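# Phone onto comic book, closed laptop onto its stand

## Task

Put the phone down so it lies flat with all of it resting on the comic book, and set the closed laptop onto the laptop stand with its top face upward and one of its long edges resting against the stand's lips; at the end, neither gripper may be in contact with the phone or the laptop.

## Robot and tools

Robot: two arms, left_arm and right_arm, each with a parallel two-finger gripper. Objects can occasionally be nudged by an outside push. Nothing may fall off the table or be left resting off it.

Frame: all reported hand positions, velocities and targets use the scene frame. Its origin sits at table-top height, halfway between the nominal arm bases; +z points up, +x points out over the table, and left_arm is on the +y side (arm names do not match image sides). Real bases are offset from nominal; only a BASES line, if present, gives their true place. Reported hand positions and orientations may be wrong by a few centimetres, more at long reach. A gripper's fingers point along its own +z, open and close along its y; end_effector_position is the point between the pads, roughly 1 cm behind the tips.

Command rows: every moving argument uses rows of 14 numbers, one flat list covering both arms: dx, dy, dz, rx, ry, rz, opening for left_arm, then the same seven for right_arm. All values lie in [-1, 1]. dx..rz are offsets, not poses: they are measured along scene-frame axes from that arm's Hand target as it was when the action or move began, and the rotation is about the Hand target's position. 1.0 equals 0.6 m for dx/dy/dz and 180 degrees for rotation; rx, ry, rz form a single rotation vector. A translation longer than 1.0 may be scaled down along its direction. Opening is absolute: +1 fully open (0.094 m), -1 closed. Sending six zeros re-requests the current Hand target; to leave a gripper unchanged, resend its current opening, because 0 means half open.

execute_actions(actions, cameras): actions is a list of actions; each action is a table of up to 15 rows, one row per 1/30 s control step, the last row repeated to fill 15 steps. Every row in an action counts from that action's start pose, not the previous row, so repeating an offset moves further. An empty list just returns state and images.

move(target, speed, blend, opening_speed, blocking, cameras): drives each gripper in a straight line from its Hand target toward an offset target, one 14-number row or a list of up to 15 rows, all counted from the same starting Hand targets. speed is in m/s, 0.002 to 4.3, default 0.25 (turn rate up to twice that in rad/s), one number or one per target. blend (m) rounds corners in a list. opening_speed (per second on the -1..1 scale, at least 0.2) ramps finger changes; use a low value on fragile things. Paths last at least 0.5 s and are cut at 10 s. They do not avoid obstacles or the other arm. Faster moves stray more and hit harder; aiming far beyond a contact presses harder. Avoid paths close to an arm's own base; go around it. blocking=false returns after about 0.5 s while the move continues. The result adds a 'move:' line: done (within 10 mm and 2 degrees, at rest), off_target, moving, held, fault, plus limits such as paced (pose clipped) or held (steps withheld). Done or off_target says nothing about contact.

wait(seconds 0 to 10, cameras): lets time pass with last commands held; a running move carries on. stop(cameras): brakes a running move; it needs room to decelerate. zoom_image(camera, region): camera is cam_head_left or cam_head_right; region [x0, y0, x1, y1] in pixels, at most 504 by 504, of that camera's latest image (896x504). finished_scene(scene): ends the current scene, irreversibly; scene is its integer number.

Controller behaviour: each step the commanded orientation is limited to 40 degrees from the measured one; inverse kinematics favours position. Hand target is your last command after that clipping. Grippers often stop short through friction or weight, a centimetre or more, without any contact; waiting will not close the gap, but a new action (even zeros) requests it again, or send the missing distance. An arm blocked by an object keeps pushing until you command it back past its gripper. Tiny moves may not start.

Gripping: grip_measured uses the opening scale and reads up to about 2.7 mm wide when empty. On a hard part it reads up to about 3 mm narrower (some grippers about 1.4 mm wider). About 0.05 below the first-touch reading (0.11 for small or round items) the gripper squeezes at full force, roughly 50 to 64 N per pad. To release, command well above grip_measured. grip_effort_nm is motor effort (negative closing), not pad force, and keeps an offset at rest.

Safety: never let the arms collide or press on each other, and never close one gripper on the other's fingers; the clearance check does not guard gripper-against-gripper. Avoid drops, releasing moving objects, slams and hard shoves. Motor heat builds when holding loads, reaching far or pushing unreachably; a MOTOR HOT line appears at 85 °C and at 100 °C an OVER-TEMPERATURE FAULT drops that arm for 30 to 60 s or more, sometimes without warning. Joint ranges (rad): waist -2.880 to 2.880, shoulder 0.000 to 3.142, elbow 0.000 to 3.019 (straight at 2.964), wrist pitch -1.693 to 1.571, wrist yaw -1.571 to 1.571, wrist roll -2.094 to 2.094. Joint torques include arm weight, have offsets and noise; torques 3 and 4 wrap at ±28 N m. Joint velocities reading 'within noise' means the arm is still. The simulation keeps running while you reply.

Each tool is called after "Request:" as a command line: name --argument value for each argument, lists and objects as JSON in quotes; but a table of rows of numbers goes row by row, as --pt "numbers of a row", without its own name.

## Session

Request:
execute_actions --actions '[]'

Scene clock: 0.00 s.
left_arm: end_effector_position=(+0.5762, +0.0326, +0.2203) grip_measured=+1.000 grip_effort_nm=n/a end_effector_quat_wxyz=(+0.373, -0.189, +0.872, +0.255) | right_arm: end_effector_position=(+0.2773, -0.6663, +0.2408) grip_measured=+1.000 grip_effort_nm=n/a end_effector_quat_wxyz=(+0.133, +0.606, +0.784, +0.005)
Joint positions: left_arm=[-0.632 1.766 1.516 -1.115 -0.923 -0.928 0.094] | right_arm=[-0.891 1.408 1.311 -1.216 -0.069 0.44 0.094]
Joint velocities: within noise
Joint torques (N m): no reading
Motor temperatures (°C): left_arm=[22 26 35 24 28 24 28] | right_arm=[26 32 36 25 24 23 25]
Heat: left arm: hottest elbow 35 °C; right arm: hottest elbow 36 °C.
Hand target: left_arm +0.5823, +0.0284, +0.2385; +0.386, -0.198, +0.868, +0.242 | right_arm +0.2820, -0.6720, +0.2484; +0.142, +0.605, +0.783, +0.003
Tool commands: left_gripper/opening=+1.0 right_gripper/opening=+1.0

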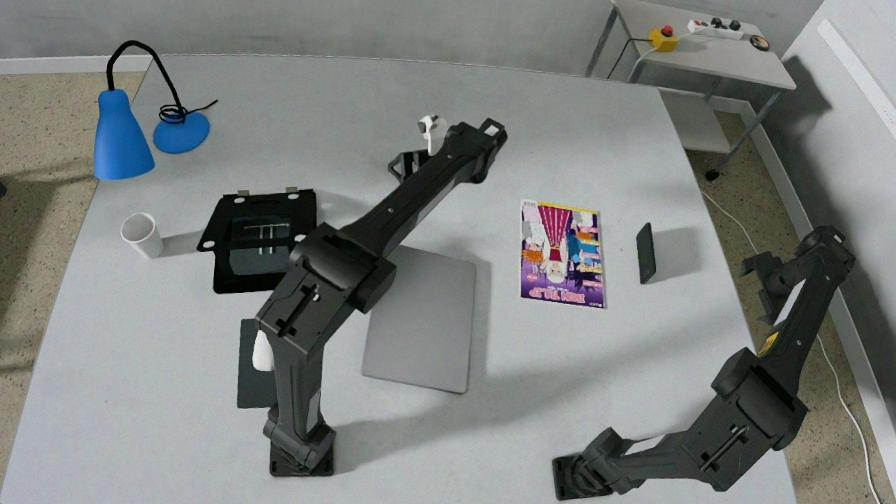

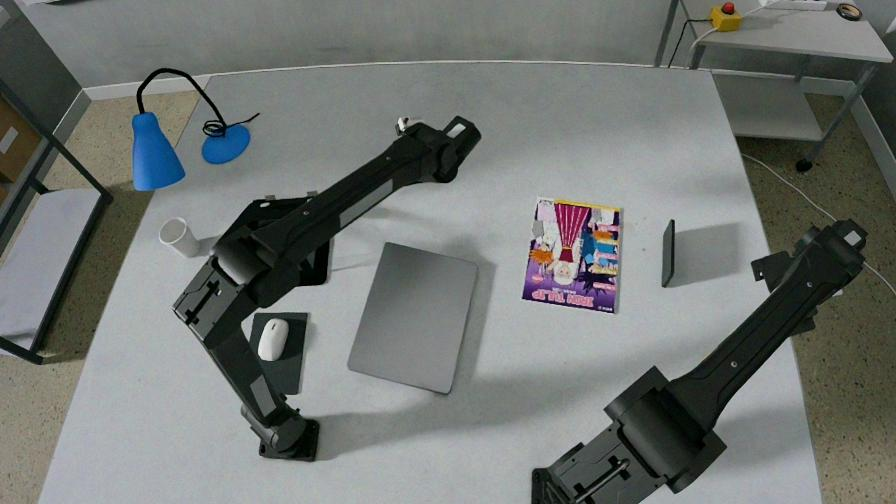

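Request:
zoom_image --camera "cam_head_left" --region '[500, 190, 720, 320]'

Request:
zoom_image --camera "cam_head_right" --region '[500, 190, 760, 320]'

Request:
zoom_image --camera "cam_head_right" --region '[330, 230, 510, 410]'

Request:
zoom_image --camera "cam_head_left" --region '[340, 230, 500, 410]'

Scaled by 2.291.

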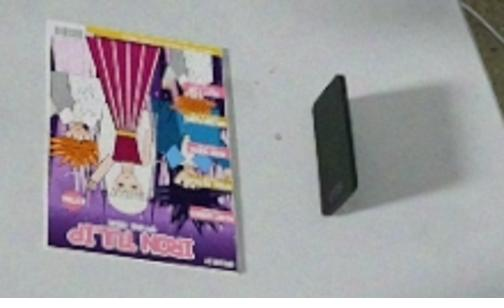

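Scaled by 1.938.

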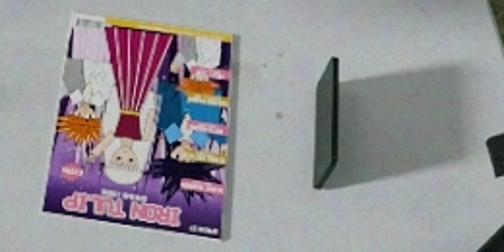

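Scaled by 2.800.

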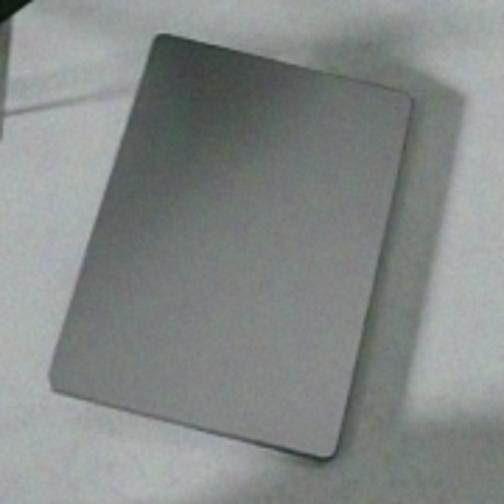

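Scaled by 2.800.

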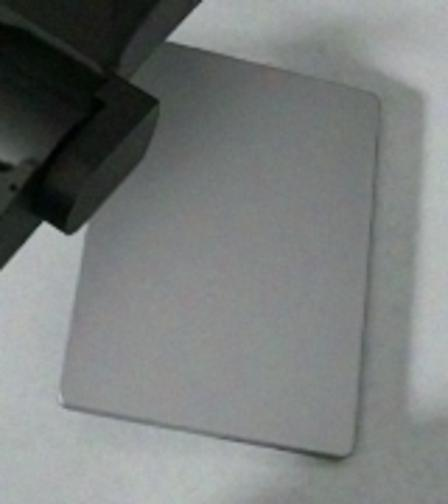

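Request:
move --target '[-0.55,0.45,0.05,0,0,0,1,0.263,0.287,0.02,0.004,0.096,0.377,1]' --speed 0.35

Request:
zoom_image --camera "cam_head_left" --region '[500, 150, 760, 320]'

Request:
zoom_image --camera "cam_head_right" --region '[500, 150, 760, 320]'

Scene clock: 25.77 s.
left_arm: end_effector_position=(+0.2565, +0.2941, +0.2736) grip_measured=+1.000 grip_effort_nm=0.022 end_effector_quat_wxyz=(+0.393, -0.198, +0.866, +0.236) | right_arm: end_effector_position=(+0.4233, -0.4955, +0.2521) grip_measured=+1.000 grip_effort_nm=-0.017 end_effector_quat_wxyz=(-0.008, +0.068, +0.998, +0.003)
Joint positions: left_arm=[-0.376 0.483 0.666 -1.196 -0.819 -0.55 0.094] | right_arm=[-0.395 1.628 1.61 -1.57 -0.001 -0.253 0.094]
Joint velocities: within noise
Joint torques (N m): left_arm=[0.5 -1.14 9.84 0.92 -0.35 0.12] | right_arm=[0.85 -15.62 13.08 -0.23 0.08 0.11]
Motor temperatures (°C): left_arm=[22 28 38 24 28 24 28] | right_arm=[26 33 43 25 24 23 25]
Heat: left arm: hottest elbow 38 °C; right arm: hottest elbow 43 °C.
Hand target: left_arm +0.2523, +0.2984, +0.2684; +0.386, -0.198, +0.868, +0.242 | right_arm +0.4399, -0.4998, +0.2604; +0.000, +0.062, +0.998, +0.000
Off the commanded pose: left_arm 0.008 m, 1 deg | right_arm 0.019 m, 1 deg.
move: off_target (right_arm)

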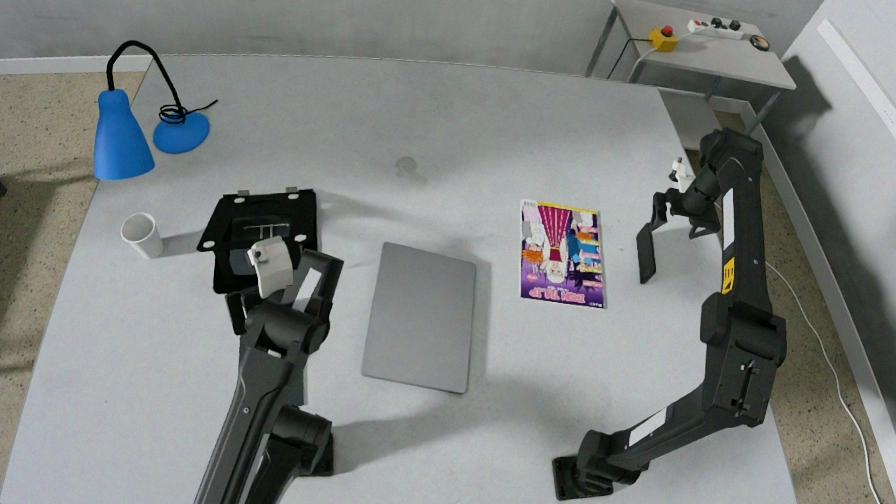

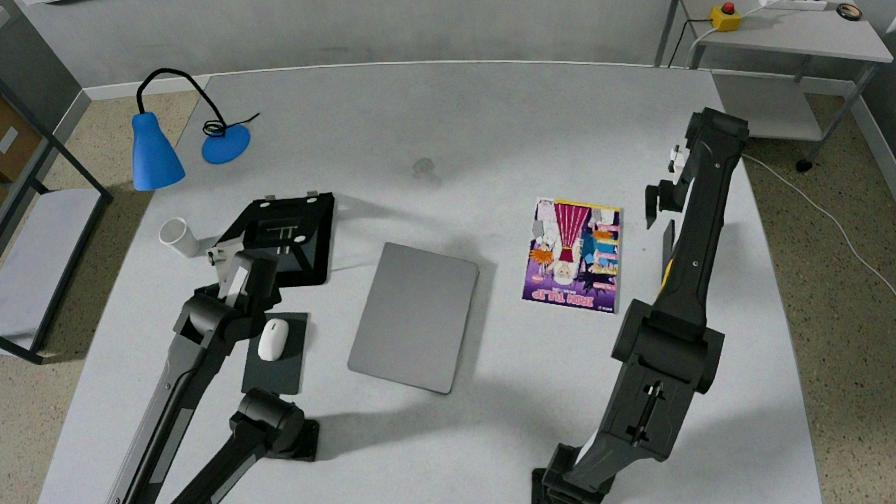

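Scaled by 1.938.

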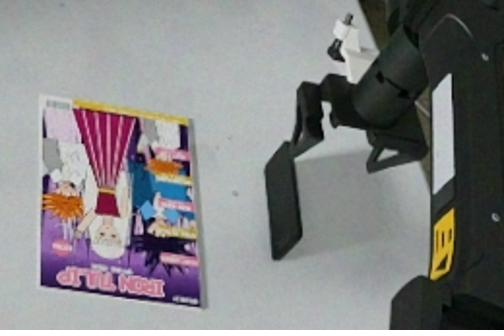

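Scaled by 1.938.

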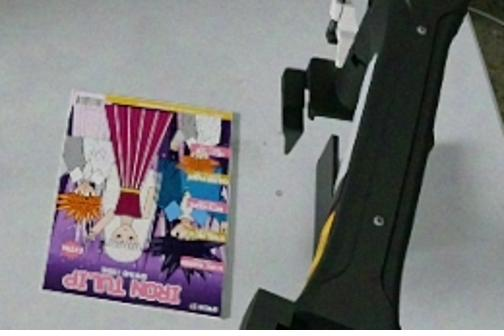

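Request:
move --target '[0,0,0,0,0,0,1,0.085,-0.05,-0.13,0,0,0,1]' --speed 0.25

Request:
zoom_image --camera "cam_head_left" --region '[580, 170, 740, 310]'

Request:
zoom_image --camera "cam_head_right" --region '[580, 170, 740, 310]'

Scene clock: 33.57 s.
left_arm: end_effector_position=(+0.2565, +0.2941, +0.2736) grip_measured=+1.000 grip_effort_nm=0.027 end_effector_quat_wxyz=(+0.393, -0.198, +0.866, +0.236) | right_arm: end_effector_position=(+0.4741, -0.5165, +0.1688) grip_measured=+1.000 grip_effort_nm=-0.012 end_effector_quat_wxyz=(-0.024, +0.061, +0.998, +0.009)
Joint positions: left_arm=[-0.376 0.483 0.666 -1.196 -0.819 -0.549 0.094] | right_arm=[-0.395 1.818 1.642 -1.445 -0.001 -0.269 0.094]
Joint velocities: within noise
Joint torques (N m): left_arm=[-0.56 -1.38 9.66 0.69 -0.38 0.09] | right_arm=[-0.26 -20.6 12.63 0.34 0.07 0.09]
Motor temperatures (°C): left_arm=[22 27 38 24 28 24 28] | right_arm=[26 34 43 25 24 23 25]
Heat: left arm: hottest elbow 38 °C; right arm: hottest elbow 43 °C.
Hand target: left_arm +0.2524, +0.2984, +0.2684; +0.386, -0.198, +0.868, +0.242 | right_arm +0.4908, -0.5298, +0.1824; +0.000, +0.062, +0.998, +0.000
Off the commanded pose: left_arm 0.008 m, 1 deg | right_arm 0.025 m, 3 deg.
move: off_target (right_arm)

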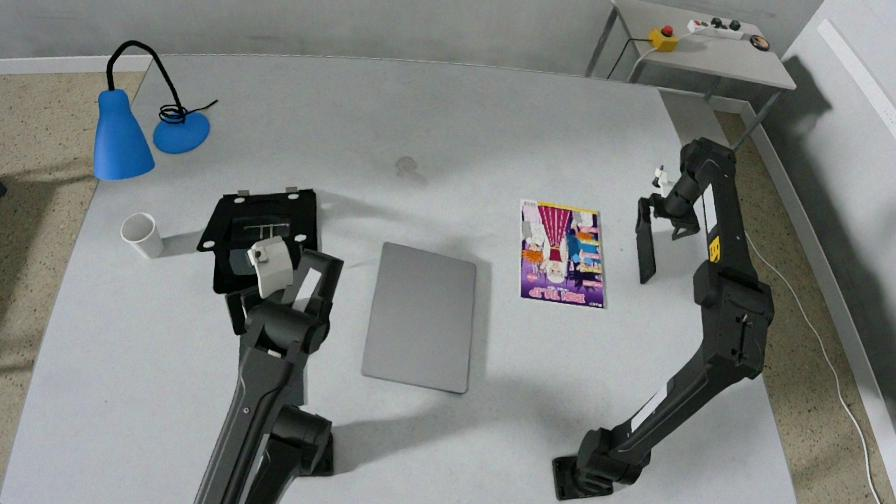

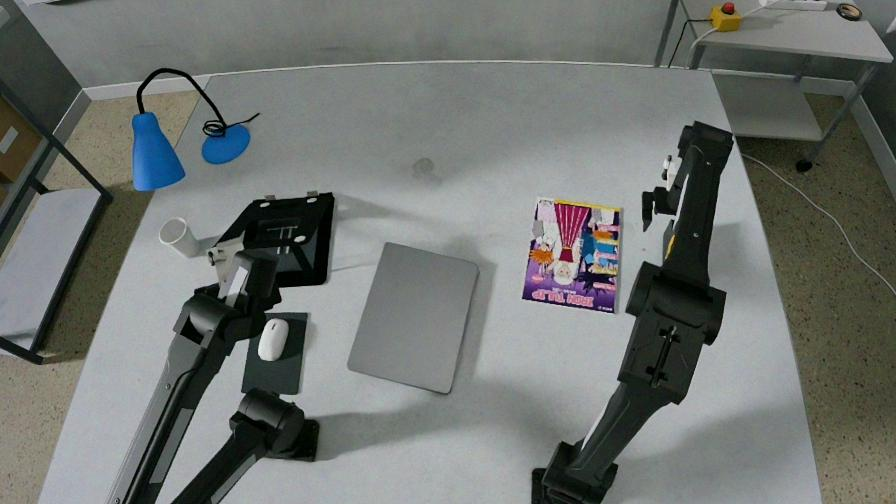

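Scaled by 3.150.

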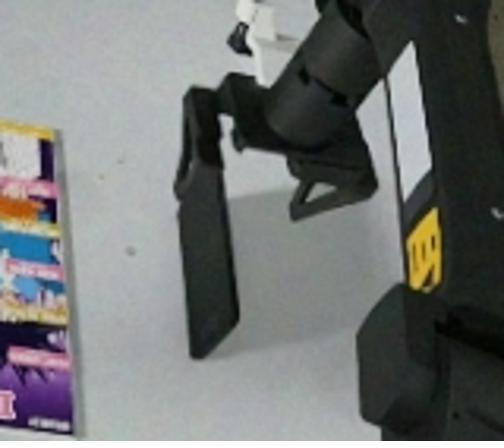

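Scaled by 3.150.

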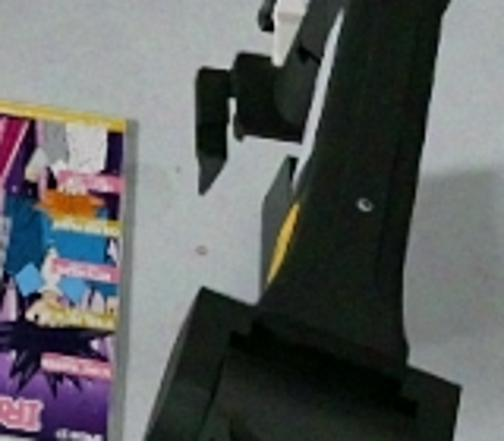

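Request:
move --target '[0,0,0,0,0,0,1,0.067,-0.075,-0.05,0,0,0,1]' --speed 0.2

Request:
zoom_image --camera "cam_head_left" --region '[580, 170, 740, 310]'

Request:
zoom_image --camera "cam_head_right" --region '[580, 170, 740, 310]'

Scene clock: 49.97 s.
left_arm: end_effector_position=(+0.2565, +0.2942, +0.2736) grip_measured=+1.000 grip_effort_nm=0.017 end_effector_quat_wxyz=(+0.393, -0.198, +0.866, +0.236) | right_arm: end_effector_position=(+0.5174, -0.5638, +0.1471) grip_measured=+1.000 grip_effort_nm=-0.012 end_effector_quat_wxyz=(-0.010, +0.062, +0.998, +0.004)
Joint positions: left_arm=[-0.375 0.483 0.666 -1.196 -0.819 -0.549 0.094] | right_arm=[-0.44 1.968 1.809 -1.434 0 -0.311 0.094]
Joint velocities: within noise
Joint torques (N m): left_arm=[0.32 -0.38 9.65 0.9 -0.33 0.08] | right_arm=[-0.09 -20.84 12.83 -0.12 0.04 0.07]
Motor temperatures (°C): left_arm=[22 27 38 24 28 24 28] | right_arm=[26 34 48 25 24 23 25]
Heat: left arm: hottest elbow 38 °C; right arm: hottest elbow 48 °C.
Hand target: left_arm +0.2523, +0.2984, +0.2684; +0.386, -0.198, +0.868, +0.242 | right_arm +0.5310, -0.5748, +0.1525; +0.000, +0.062, +0.998, +0.000
Off the commanded pose: left_arm 0.008 m, 1 deg | right_arm 0.018 m, 1 deg.
move: off_target (right_arm)

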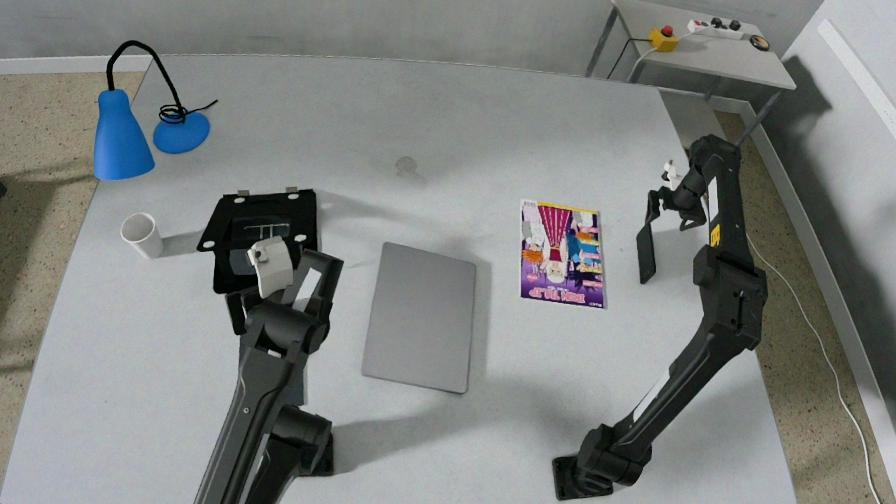

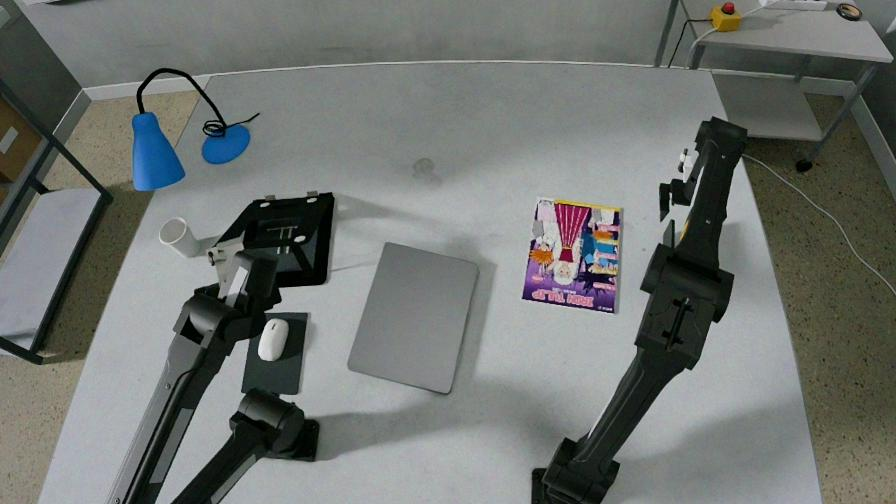

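Scaled by 3.150.

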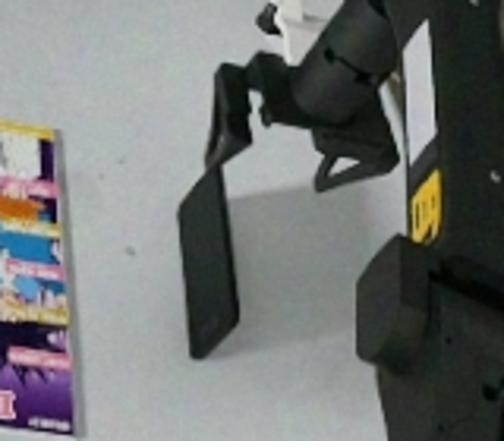

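Scaled by 3.150.

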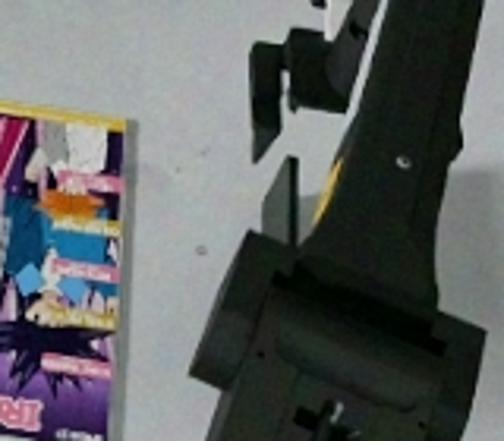

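Request:
move --target '[0,0,0,0,0,0,1,0.0,-0.008,-0.16,0,0,0,1]' --speed 0.12

Request:
zoom_image --camera "cam_head_left" --region '[580, 170, 740, 310]'

Request:
zoom_image --camera "cam_head_right" --region '[580, 170, 740, 310]'

Scene clock: 54.70 s.
left_arm: end_effector_position=(+0.2565, +0.2942, +0.2736) grip_measured=+1.000 grip_effort_nm=0.027 end_effector_quat_wxyz=(+0.393, -0.198, +0.866, +0.236) | right_arm: end_effector_position=(+0.5346, -0.5741, +0.0768) grip_measured=+1.000 grip_effort_nm=-0.017 end_effector_quat_wxyz=(+0.012, +0.061, +0.998, -0.005)
Joint positions: left_arm=[-0.375 0.483 0.666 -1.196 -0.819 -0.549 0.094] | right_arm=[-0.444 2.036 1.728 -1.238 0 -0.317 0.094]
Joint velocities: within noise
Joint torques (N m): left_arm=[-0.21 -0.85 9.83 1.06 -0.34 0.1] | right_arm=[-0.26 -22.3 7.82 0.57 0.03 0.07]
Motor temperatures (°C): left_arm=[22 27 38 24 28 24 28] | right_arm=[26 34 48 25 24 23 25]
Heat: left arm: hottest elbow 38 °C; right arm: hottest elbow 48 °C.
Hand target: left_arm +0.2523, +0.2984, +0.2684; +0.386, -0.198, +0.868, +0.242 | right_arm +0.5310, -0.5796, +0.0565; +0.000, +0.062, +0.998, +0.000
Off the commanded pose: left_arm 0.008 m, 1 deg | right_arm 0.021 m, 1 deg.
move: off_target (right_arm)

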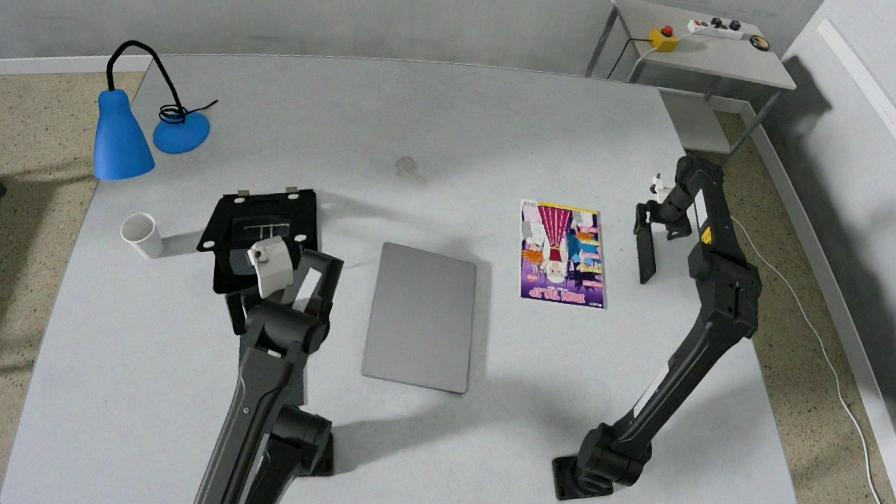

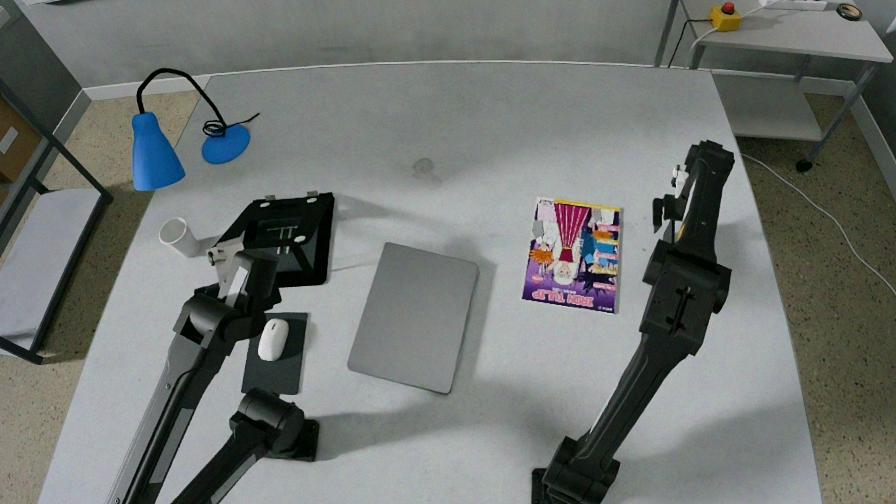

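Scaled by 3.150.

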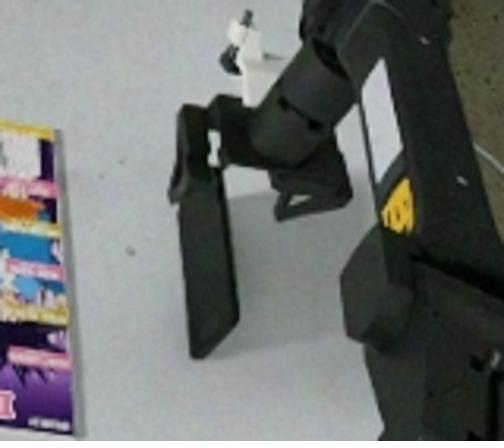

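Scaled by 3.150.

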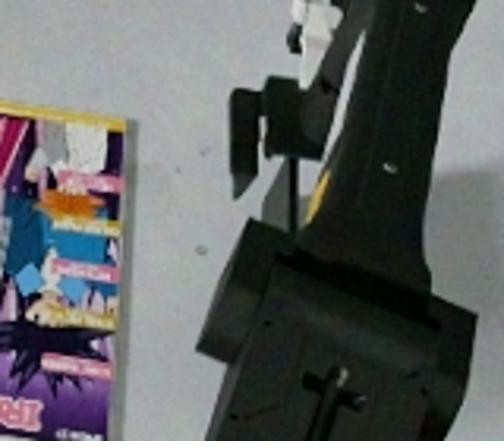

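Request:
move --target '[0,0,0,0,0,0,1,-0.025,0,-0.055,0,0,0,1]' --speed 0.08

Request:
zoom_image --camera "cam_head_left" --region '[580, 170, 740, 310]'

Request:
zoom_image --camera "cam_head_right" --region '[580, 170, 740, 310]'

Scene clock: 59.47 s.
left_arm: end_effector_position=(+0.2565, +0.2942, +0.2736) grip_measured=+1.000 grip_effort_nm=0.027 end_effector_quat_wxyz=(+0.393, -0.198, +0.866, +0.236) | right_arm: end_effector_position=(+0.5234, -0.5753, +0.0461) grip_measured=+1.000 grip_effort_nm=-0.012 end_effector_quat_wxyz=(+0.015, +0.060, +0.998, -0.006)
Joint positions: left_arm=[-0.375 0.483 0.666 -1.196 -0.819 -0.549 0.094] | right_arm=[-0.453 2.036 1.642 -1.145 0 -0.328 0.094]
Joint velocities: within noise
Joint torques (N m): left_arm=[-0.09 -1.2 9.78 0.76 -0.35 0.1] | right_arm=[-0.44 -21.48 7.3 0.62 0.03 0.11]
Motor temperatures (°C): left_arm=[22 26 38 24 28 24 28] | right_arm=[26 35 47 25 24 23 25]
Heat: left arm: hottest elbow 38 °C; right arm: hottest elbow 47 °C.
Hand target: left_arm +0.2523, +0.2984, +0.2684; +0.386, -0.198, +0.868, +0.242 | right_arm +0.5160, -0.5797, +0.0236; +0.000, +0.062, +0.998, +0.000
Off the commanded pose: left_arm 0.008 m, 1 deg | right_arm 0.024 m, 2 deg.
move: off_target (right_arm)

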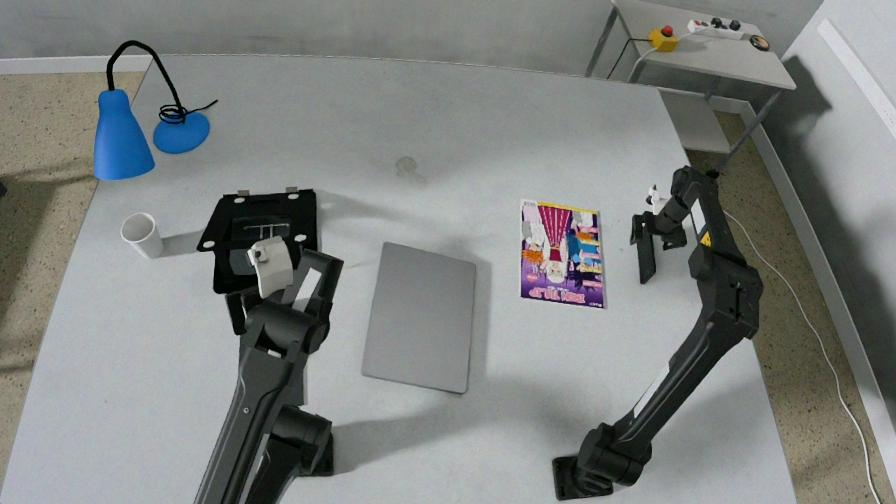

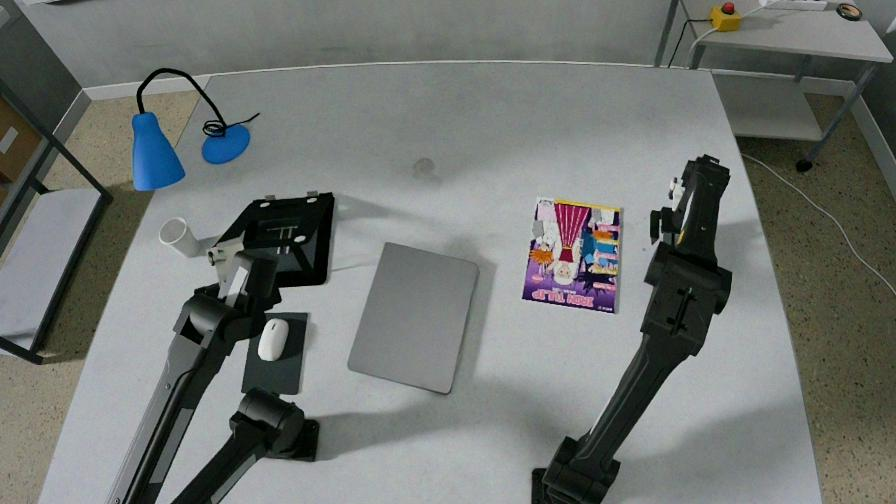

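Scaled by 3.150.

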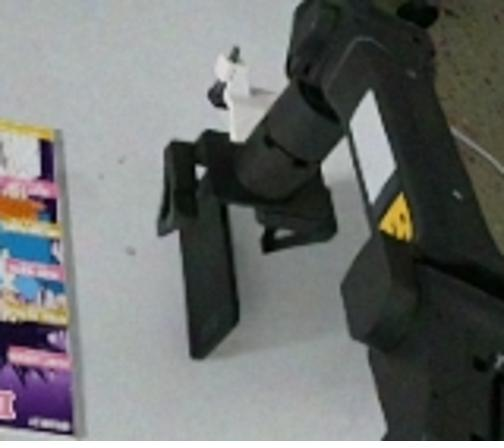

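Scaled by 3.150.

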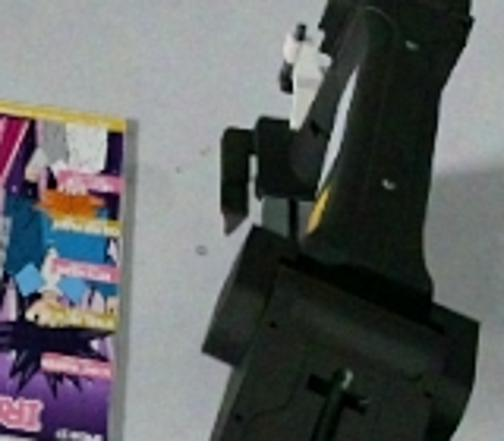

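Request:
move --target '[0,0,0,0,0,0,1,0,0,0,0,0,0,-1]' --opening_speed 0.7

Request:
zoom_image --camera "cam_head_left" --region '[580, 170, 740, 310]'

Scene clock: 64.83 s.
left_arm: end_effector_position=(+0.2565, +0.2942, +0.2736) grip_measured=+1.000 grip_effort_nm=0.022 end_effector_quat_wxyz=(+0.393, -0.198, +0.866, +0.236) | right_arm: end_effector_position=(+0.5236, -0.5752, +0.0461) grip_measured=-0.846 grip_effort_nm=-1.028 end_effector_quat_wxyz=(+0.015, +0.059, +0.998, -0.005)
Joint positions: left_arm=[-0.375 0.483 0.666 -1.196 -0.819 -0.549 0.094] | right_arm=[-0.453 2.036 1.642 -1.145 -0.001 -0.329 0.007]
Joint velocities: within noise
Joint torques (N m): left_arm=[0.26 -0.73 9.65 0.96 -0.36 0.11] | right_arm=[-0.38 -22.01 7.15 0.55 0.06 0.1]
Motor temperatures (°C): left_arm=[22 26 38 24 28 24 28] | right_arm=[26 35 46 25 24 23 25]
Heat: left arm: hottest elbow 38 °C; right arm: hottest elbow 46 °C.
Hand target: left_arm +0.2523, +0.2984, +0.2684; +0.386, -0.198, +0.868, +0.242 | right_arm +0.5162, -0.5796, +0.0236; +0.000, +0.062, +0.998, +0.000
Off the commanded pose: left_arm 0.008 m, 1 deg | right_arm 0.024 m, 2 deg.
move: off_target (right_arm)

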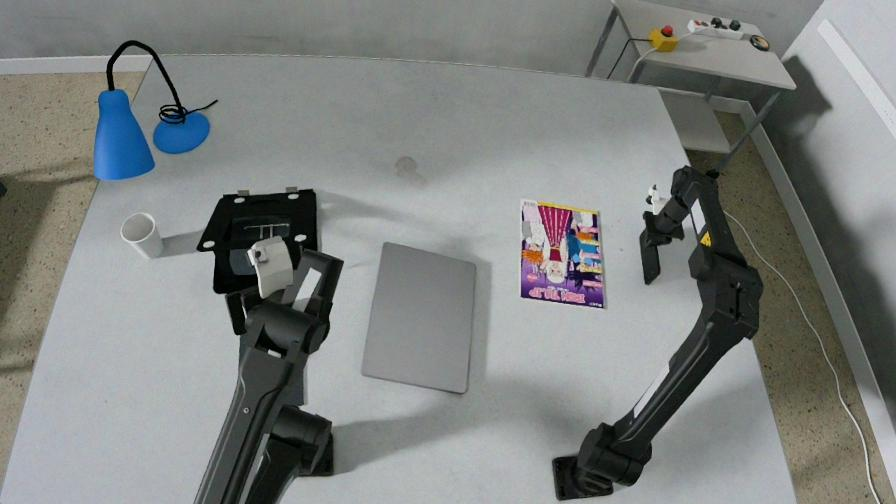

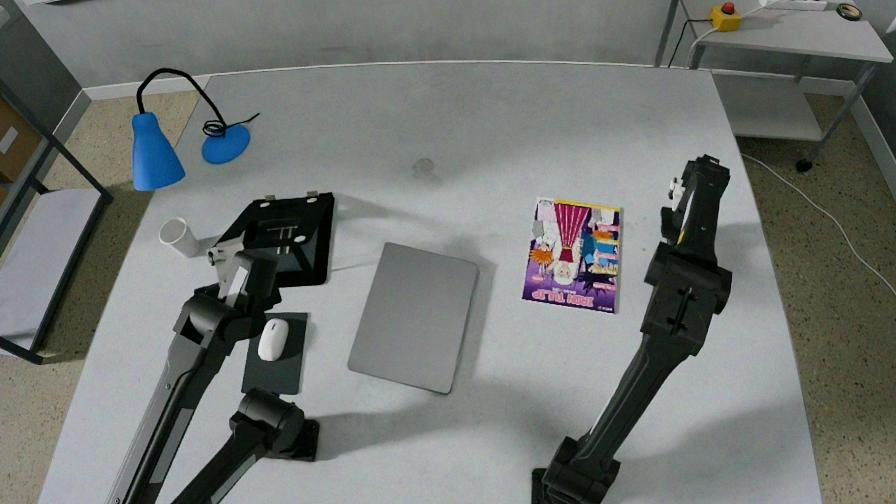

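Scaled by 3.150.

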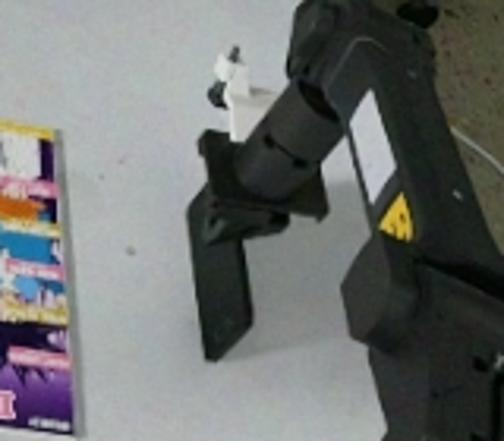

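Request:
move --pt "0 0 0 0 0 0 1 0 0 0.2 0 0 0 -1" --pt "0 0 0 0 0 0 1 -0.01 0.29 0.23 0.331 -0.04 0 -1" --speed 0.2

Request:
zoom_image --camera "cam_head_left" --region '[480, 150, 700, 320]'

Request:
zoom_image --camera "cam_head_right" --region '[480, 150, 700, 320]'

Scene clock: 76.87 s.
left_arm: end_effector_position=(+0.2565, +0.2942, +0.2736) grip_measured=+1.000 grip_effort_nm=0.027 end_effector_quat_wxyz=(+0.393, -0.198, +0.866, +0.236) | right_arm: end_effector_position=(+0.5119, -0.4145, +0.1745) grip_measured=-0.847 grip_effort_nm=-1.038 end_effector_quat_wxyz=(+0.058, +0.054, +0.872, +0.484)
Joint positions: left_arm=[-0.375 0.483 0.666 -1.196 -0.819 -0.549 0.094] | right_arm=[-0.455 1.987 1.676 -1.665 -0.962 -0.541 0.007]
Joint velocities: within noise
Joint torques (N m): left_arm=[-0.26 -1.08 9.74 0.88 -0.35 0.08] | right_arm=[1.32 -20.66 7.01 -1.03 -0.72 0.06]
Motor temperatures (°C): left_arm=[22 26 38 24 27 24 28] | right_arm=[26 36 46 25 24 23 26]
Heat: left arm: hottest elbow 38 °C; right arm: hottest elbow 46 °C.
Hand target: left_arm +0.2523, +0.2984, +0.2684; +0.386, -0.198, +0.868, +0.242 | right_arm +0.5102, -0.4056, +0.1616; +0.030, +0.053, +0.864, +0.499
Off the commanded pose: left_arm 0.008 m, 1 deg | right_arm 0.016 m, 4 deg.
joint sent to its limit (right arm) — joint 4 (wrist pitch), lower limit. The joint targets still meet the commanded pose.
move: off_target (right_arm)

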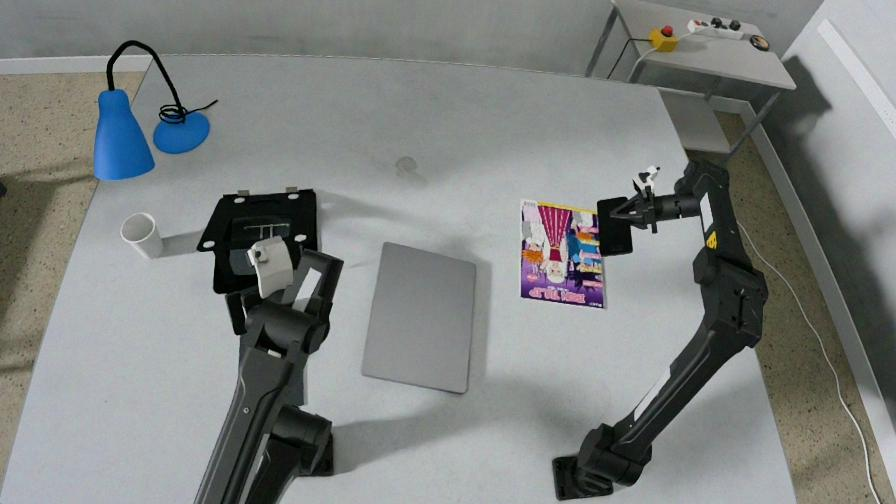

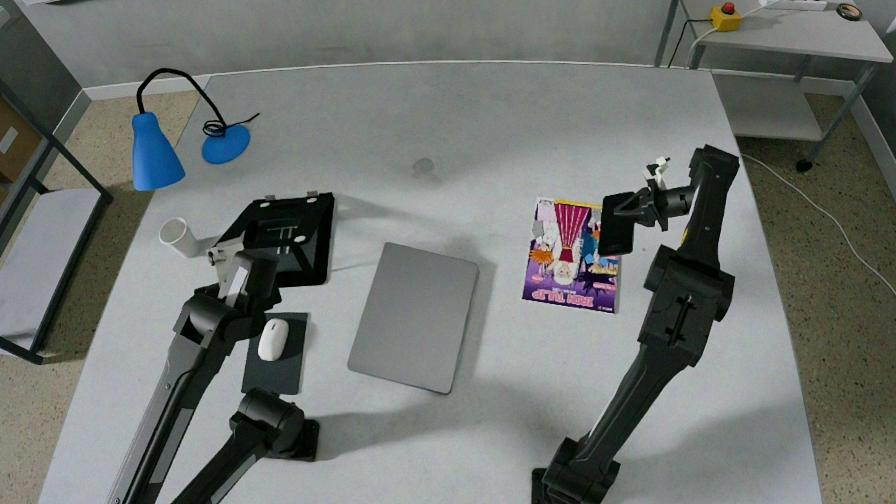

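Scaled by 2.291.

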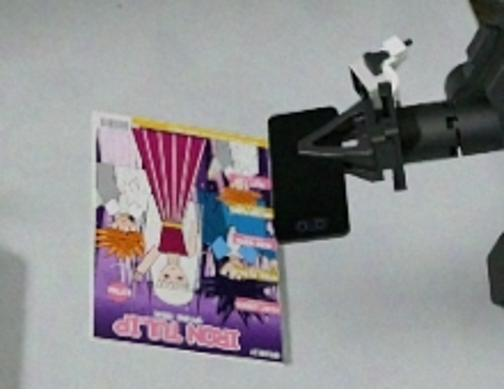

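Scaled by 2.291.

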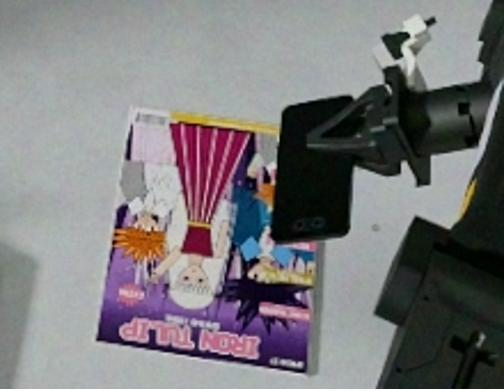

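Request:
move --target '[0,0,0,0,0,0,1,0.05,0.09,-0.13,0,0,0,-1]' --speed 0.15

Request:
zoom_image --camera "cam_head_left" --region '[480, 150, 700, 320]'

Request:
zoom_image --camera "cam_head_right" --region '[480, 150, 700, 320]'

Scene clock: 81.77 s.
left_arm: end_effector_position=(+0.2565, +0.2942, +0.2736) grip_measured=+1.000 grip_effort_nm=0.022 end_effector_quat_wxyz=(+0.393, -0.198, +0.866, +0.236) | right_arm: end_effector_position=(+0.5403, -0.3560, +0.0939) grip_measured=-0.847 grip_effort_nm=-1.038 end_effector_quat_wxyz=(+0.039, +0.046, +0.867, +0.494)
Joint positions: left_arm=[-0.375 0.483 0.666 -1.196 -0.819 -0.549 0.094] | right_arm=[-0.343 2.086 1.608 -1.425 -1.003 -0.415 0.007]
Joint velocities: within noise
Joint torques (N m): left_arm=[-0.79 -0.85 9.7 0.9 -0.37 0.1] | right_arm=[0.73 -22.3 6.89 -0.1 -0.74 0.23]
Motor temperatures (°C): left_arm=[22 26 38 24 27 24 28] | right_arm=[26 37 46 25 24 23 26]
Heat: left arm: hottest elbow 38 °C; right arm: hottest elbow 46 °C.
Hand target: left_arm +0.2523, +0.2984, +0.2684; +0.386, -0.198, +0.868, +0.242 | right_arm +0.5400, -0.3514, +0.0834; +0.029, +0.053, +0.864, +0.499
Off the commanded pose: left_arm 0.008 m, 1 deg | right_arm 0.011 m, 2 deg.
move: off_target (right_arm)

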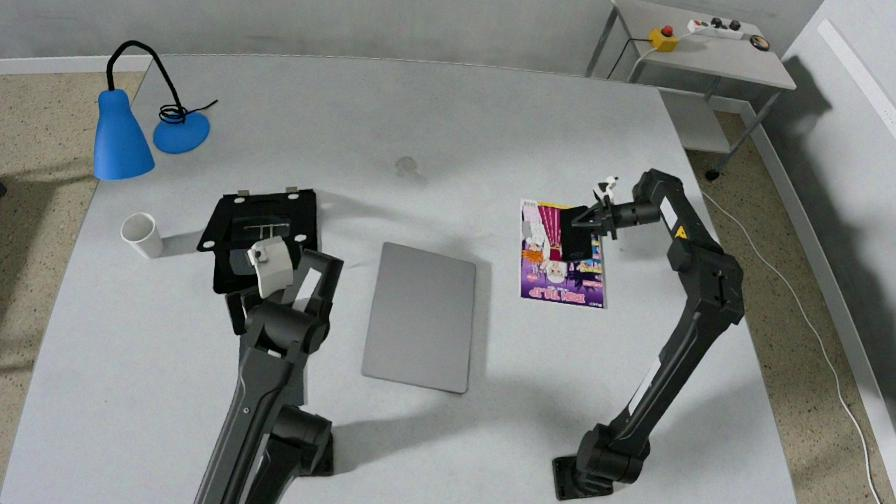

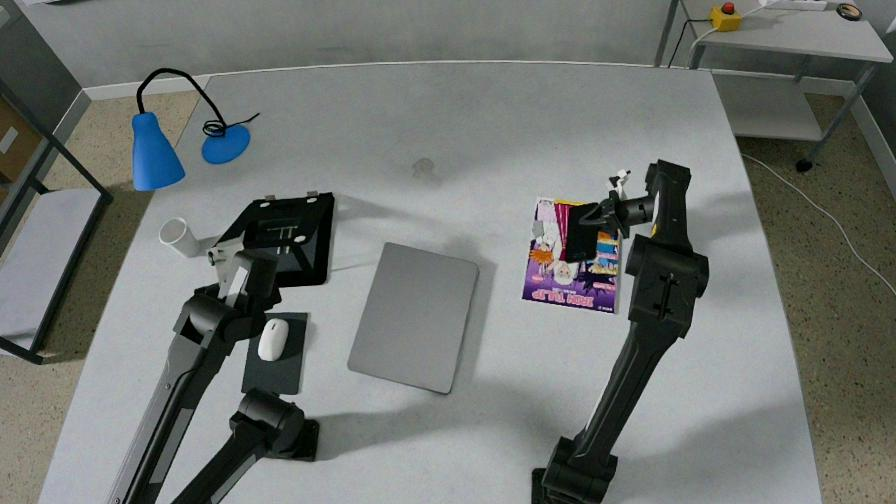

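Scaled by 2.291.

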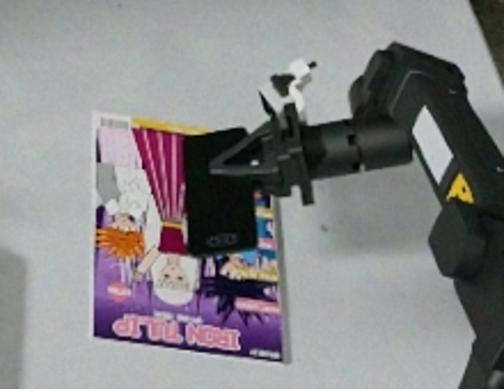

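Scaled by 2.291.

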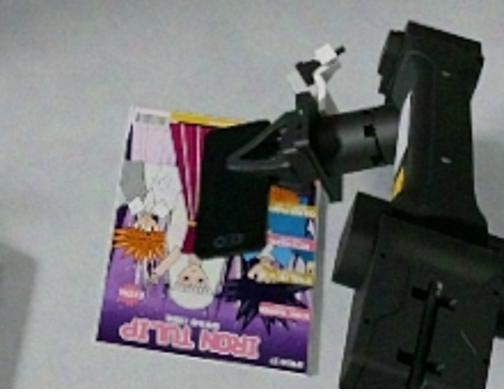

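Request:
move --target '[0,0,0,0,0,0,1,0.0,0.0,-0.105,0.03,0,0,-1]' --speed 0.08

Request:
zoom_image --camera "cam_head_left" --region '[480, 150, 700, 320]'

Request:
zoom_image --camera "cam_head_right" --region '[480, 150, 700, 320]'

Scene clock: 86.47 s.
left_arm: end_effector_position=(+0.2565, +0.2942, +0.2736) grip_measured=+1.000 grip_effort_nm=0.022 end_effector_quat_wxyz=(+0.393, -0.198, +0.866, +0.236) | right_arm: end_effector_position=(+0.5407, -0.3487, +0.0328) grip_measured=-0.847 grip_effort_nm=-1.038 end_effector_quat_wxyz=(+0.032, +0.048, +0.842, +0.536)
Joint positions: left_arm=[-0.375 0.483 0.666 -1.196 -0.819 -0.549 0.094] | right_arm=[-0.343 2.215 1.602 -1.396 -1.084 -0.49 0.007]
Joint velocities: within noise
Joint torques (N m): left_arm=[0.09 -1.2 9.7 0.91 -0.3 0.06] | right_arm=[0.03 -21.6 6.58 -0.43 -0.6 0.05]
Motor temperatures (°C): left_arm=[22 26 38 24 27 24 28] | right_arm=[26 37 45 25 24 23 27]
Heat: left arm: hottest elbow 38 °C; right arm: hottest elbow 45 °C.
Hand target: left_arm +0.2523, +0.2984, +0.2684; +0.386, -0.198, +0.868, +0.242 | right_arm +0.5401, -0.3515, +0.0205; +0.027, +0.055, +0.840, +0.539
Off the commanded pose: left_arm 0.008 m, 1 deg | right_arm 0.013 m, 1 deg.
move: off_target (right_arm)

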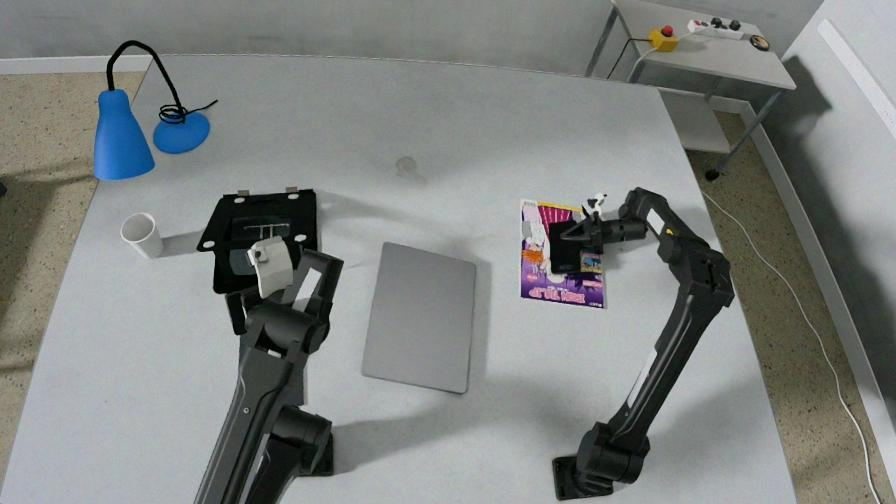

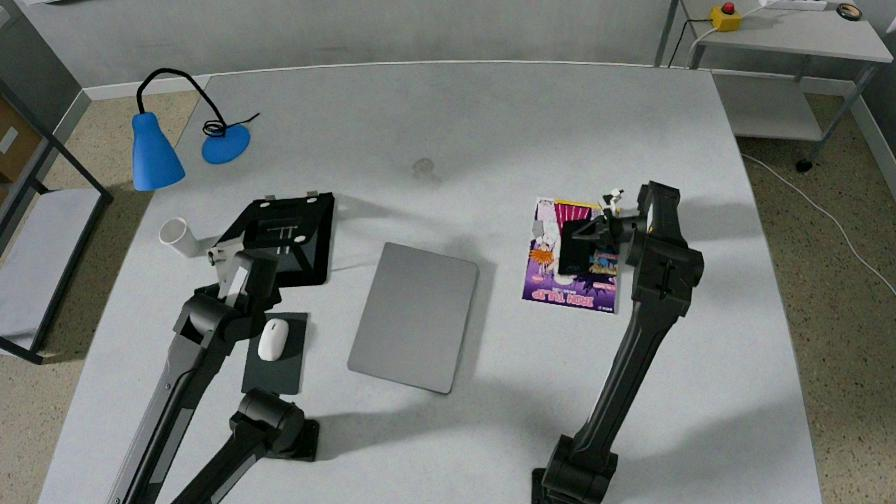

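Scaled by 2.291.

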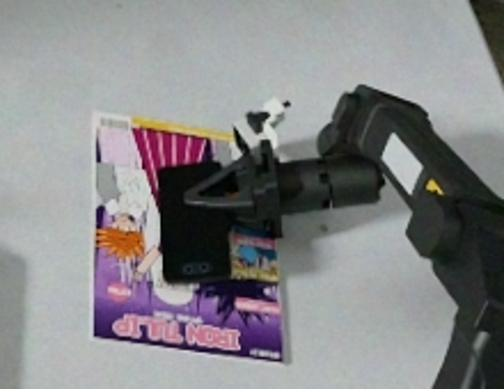

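Scaled by 2.291.

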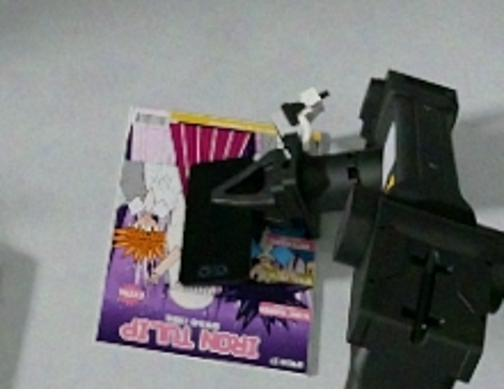

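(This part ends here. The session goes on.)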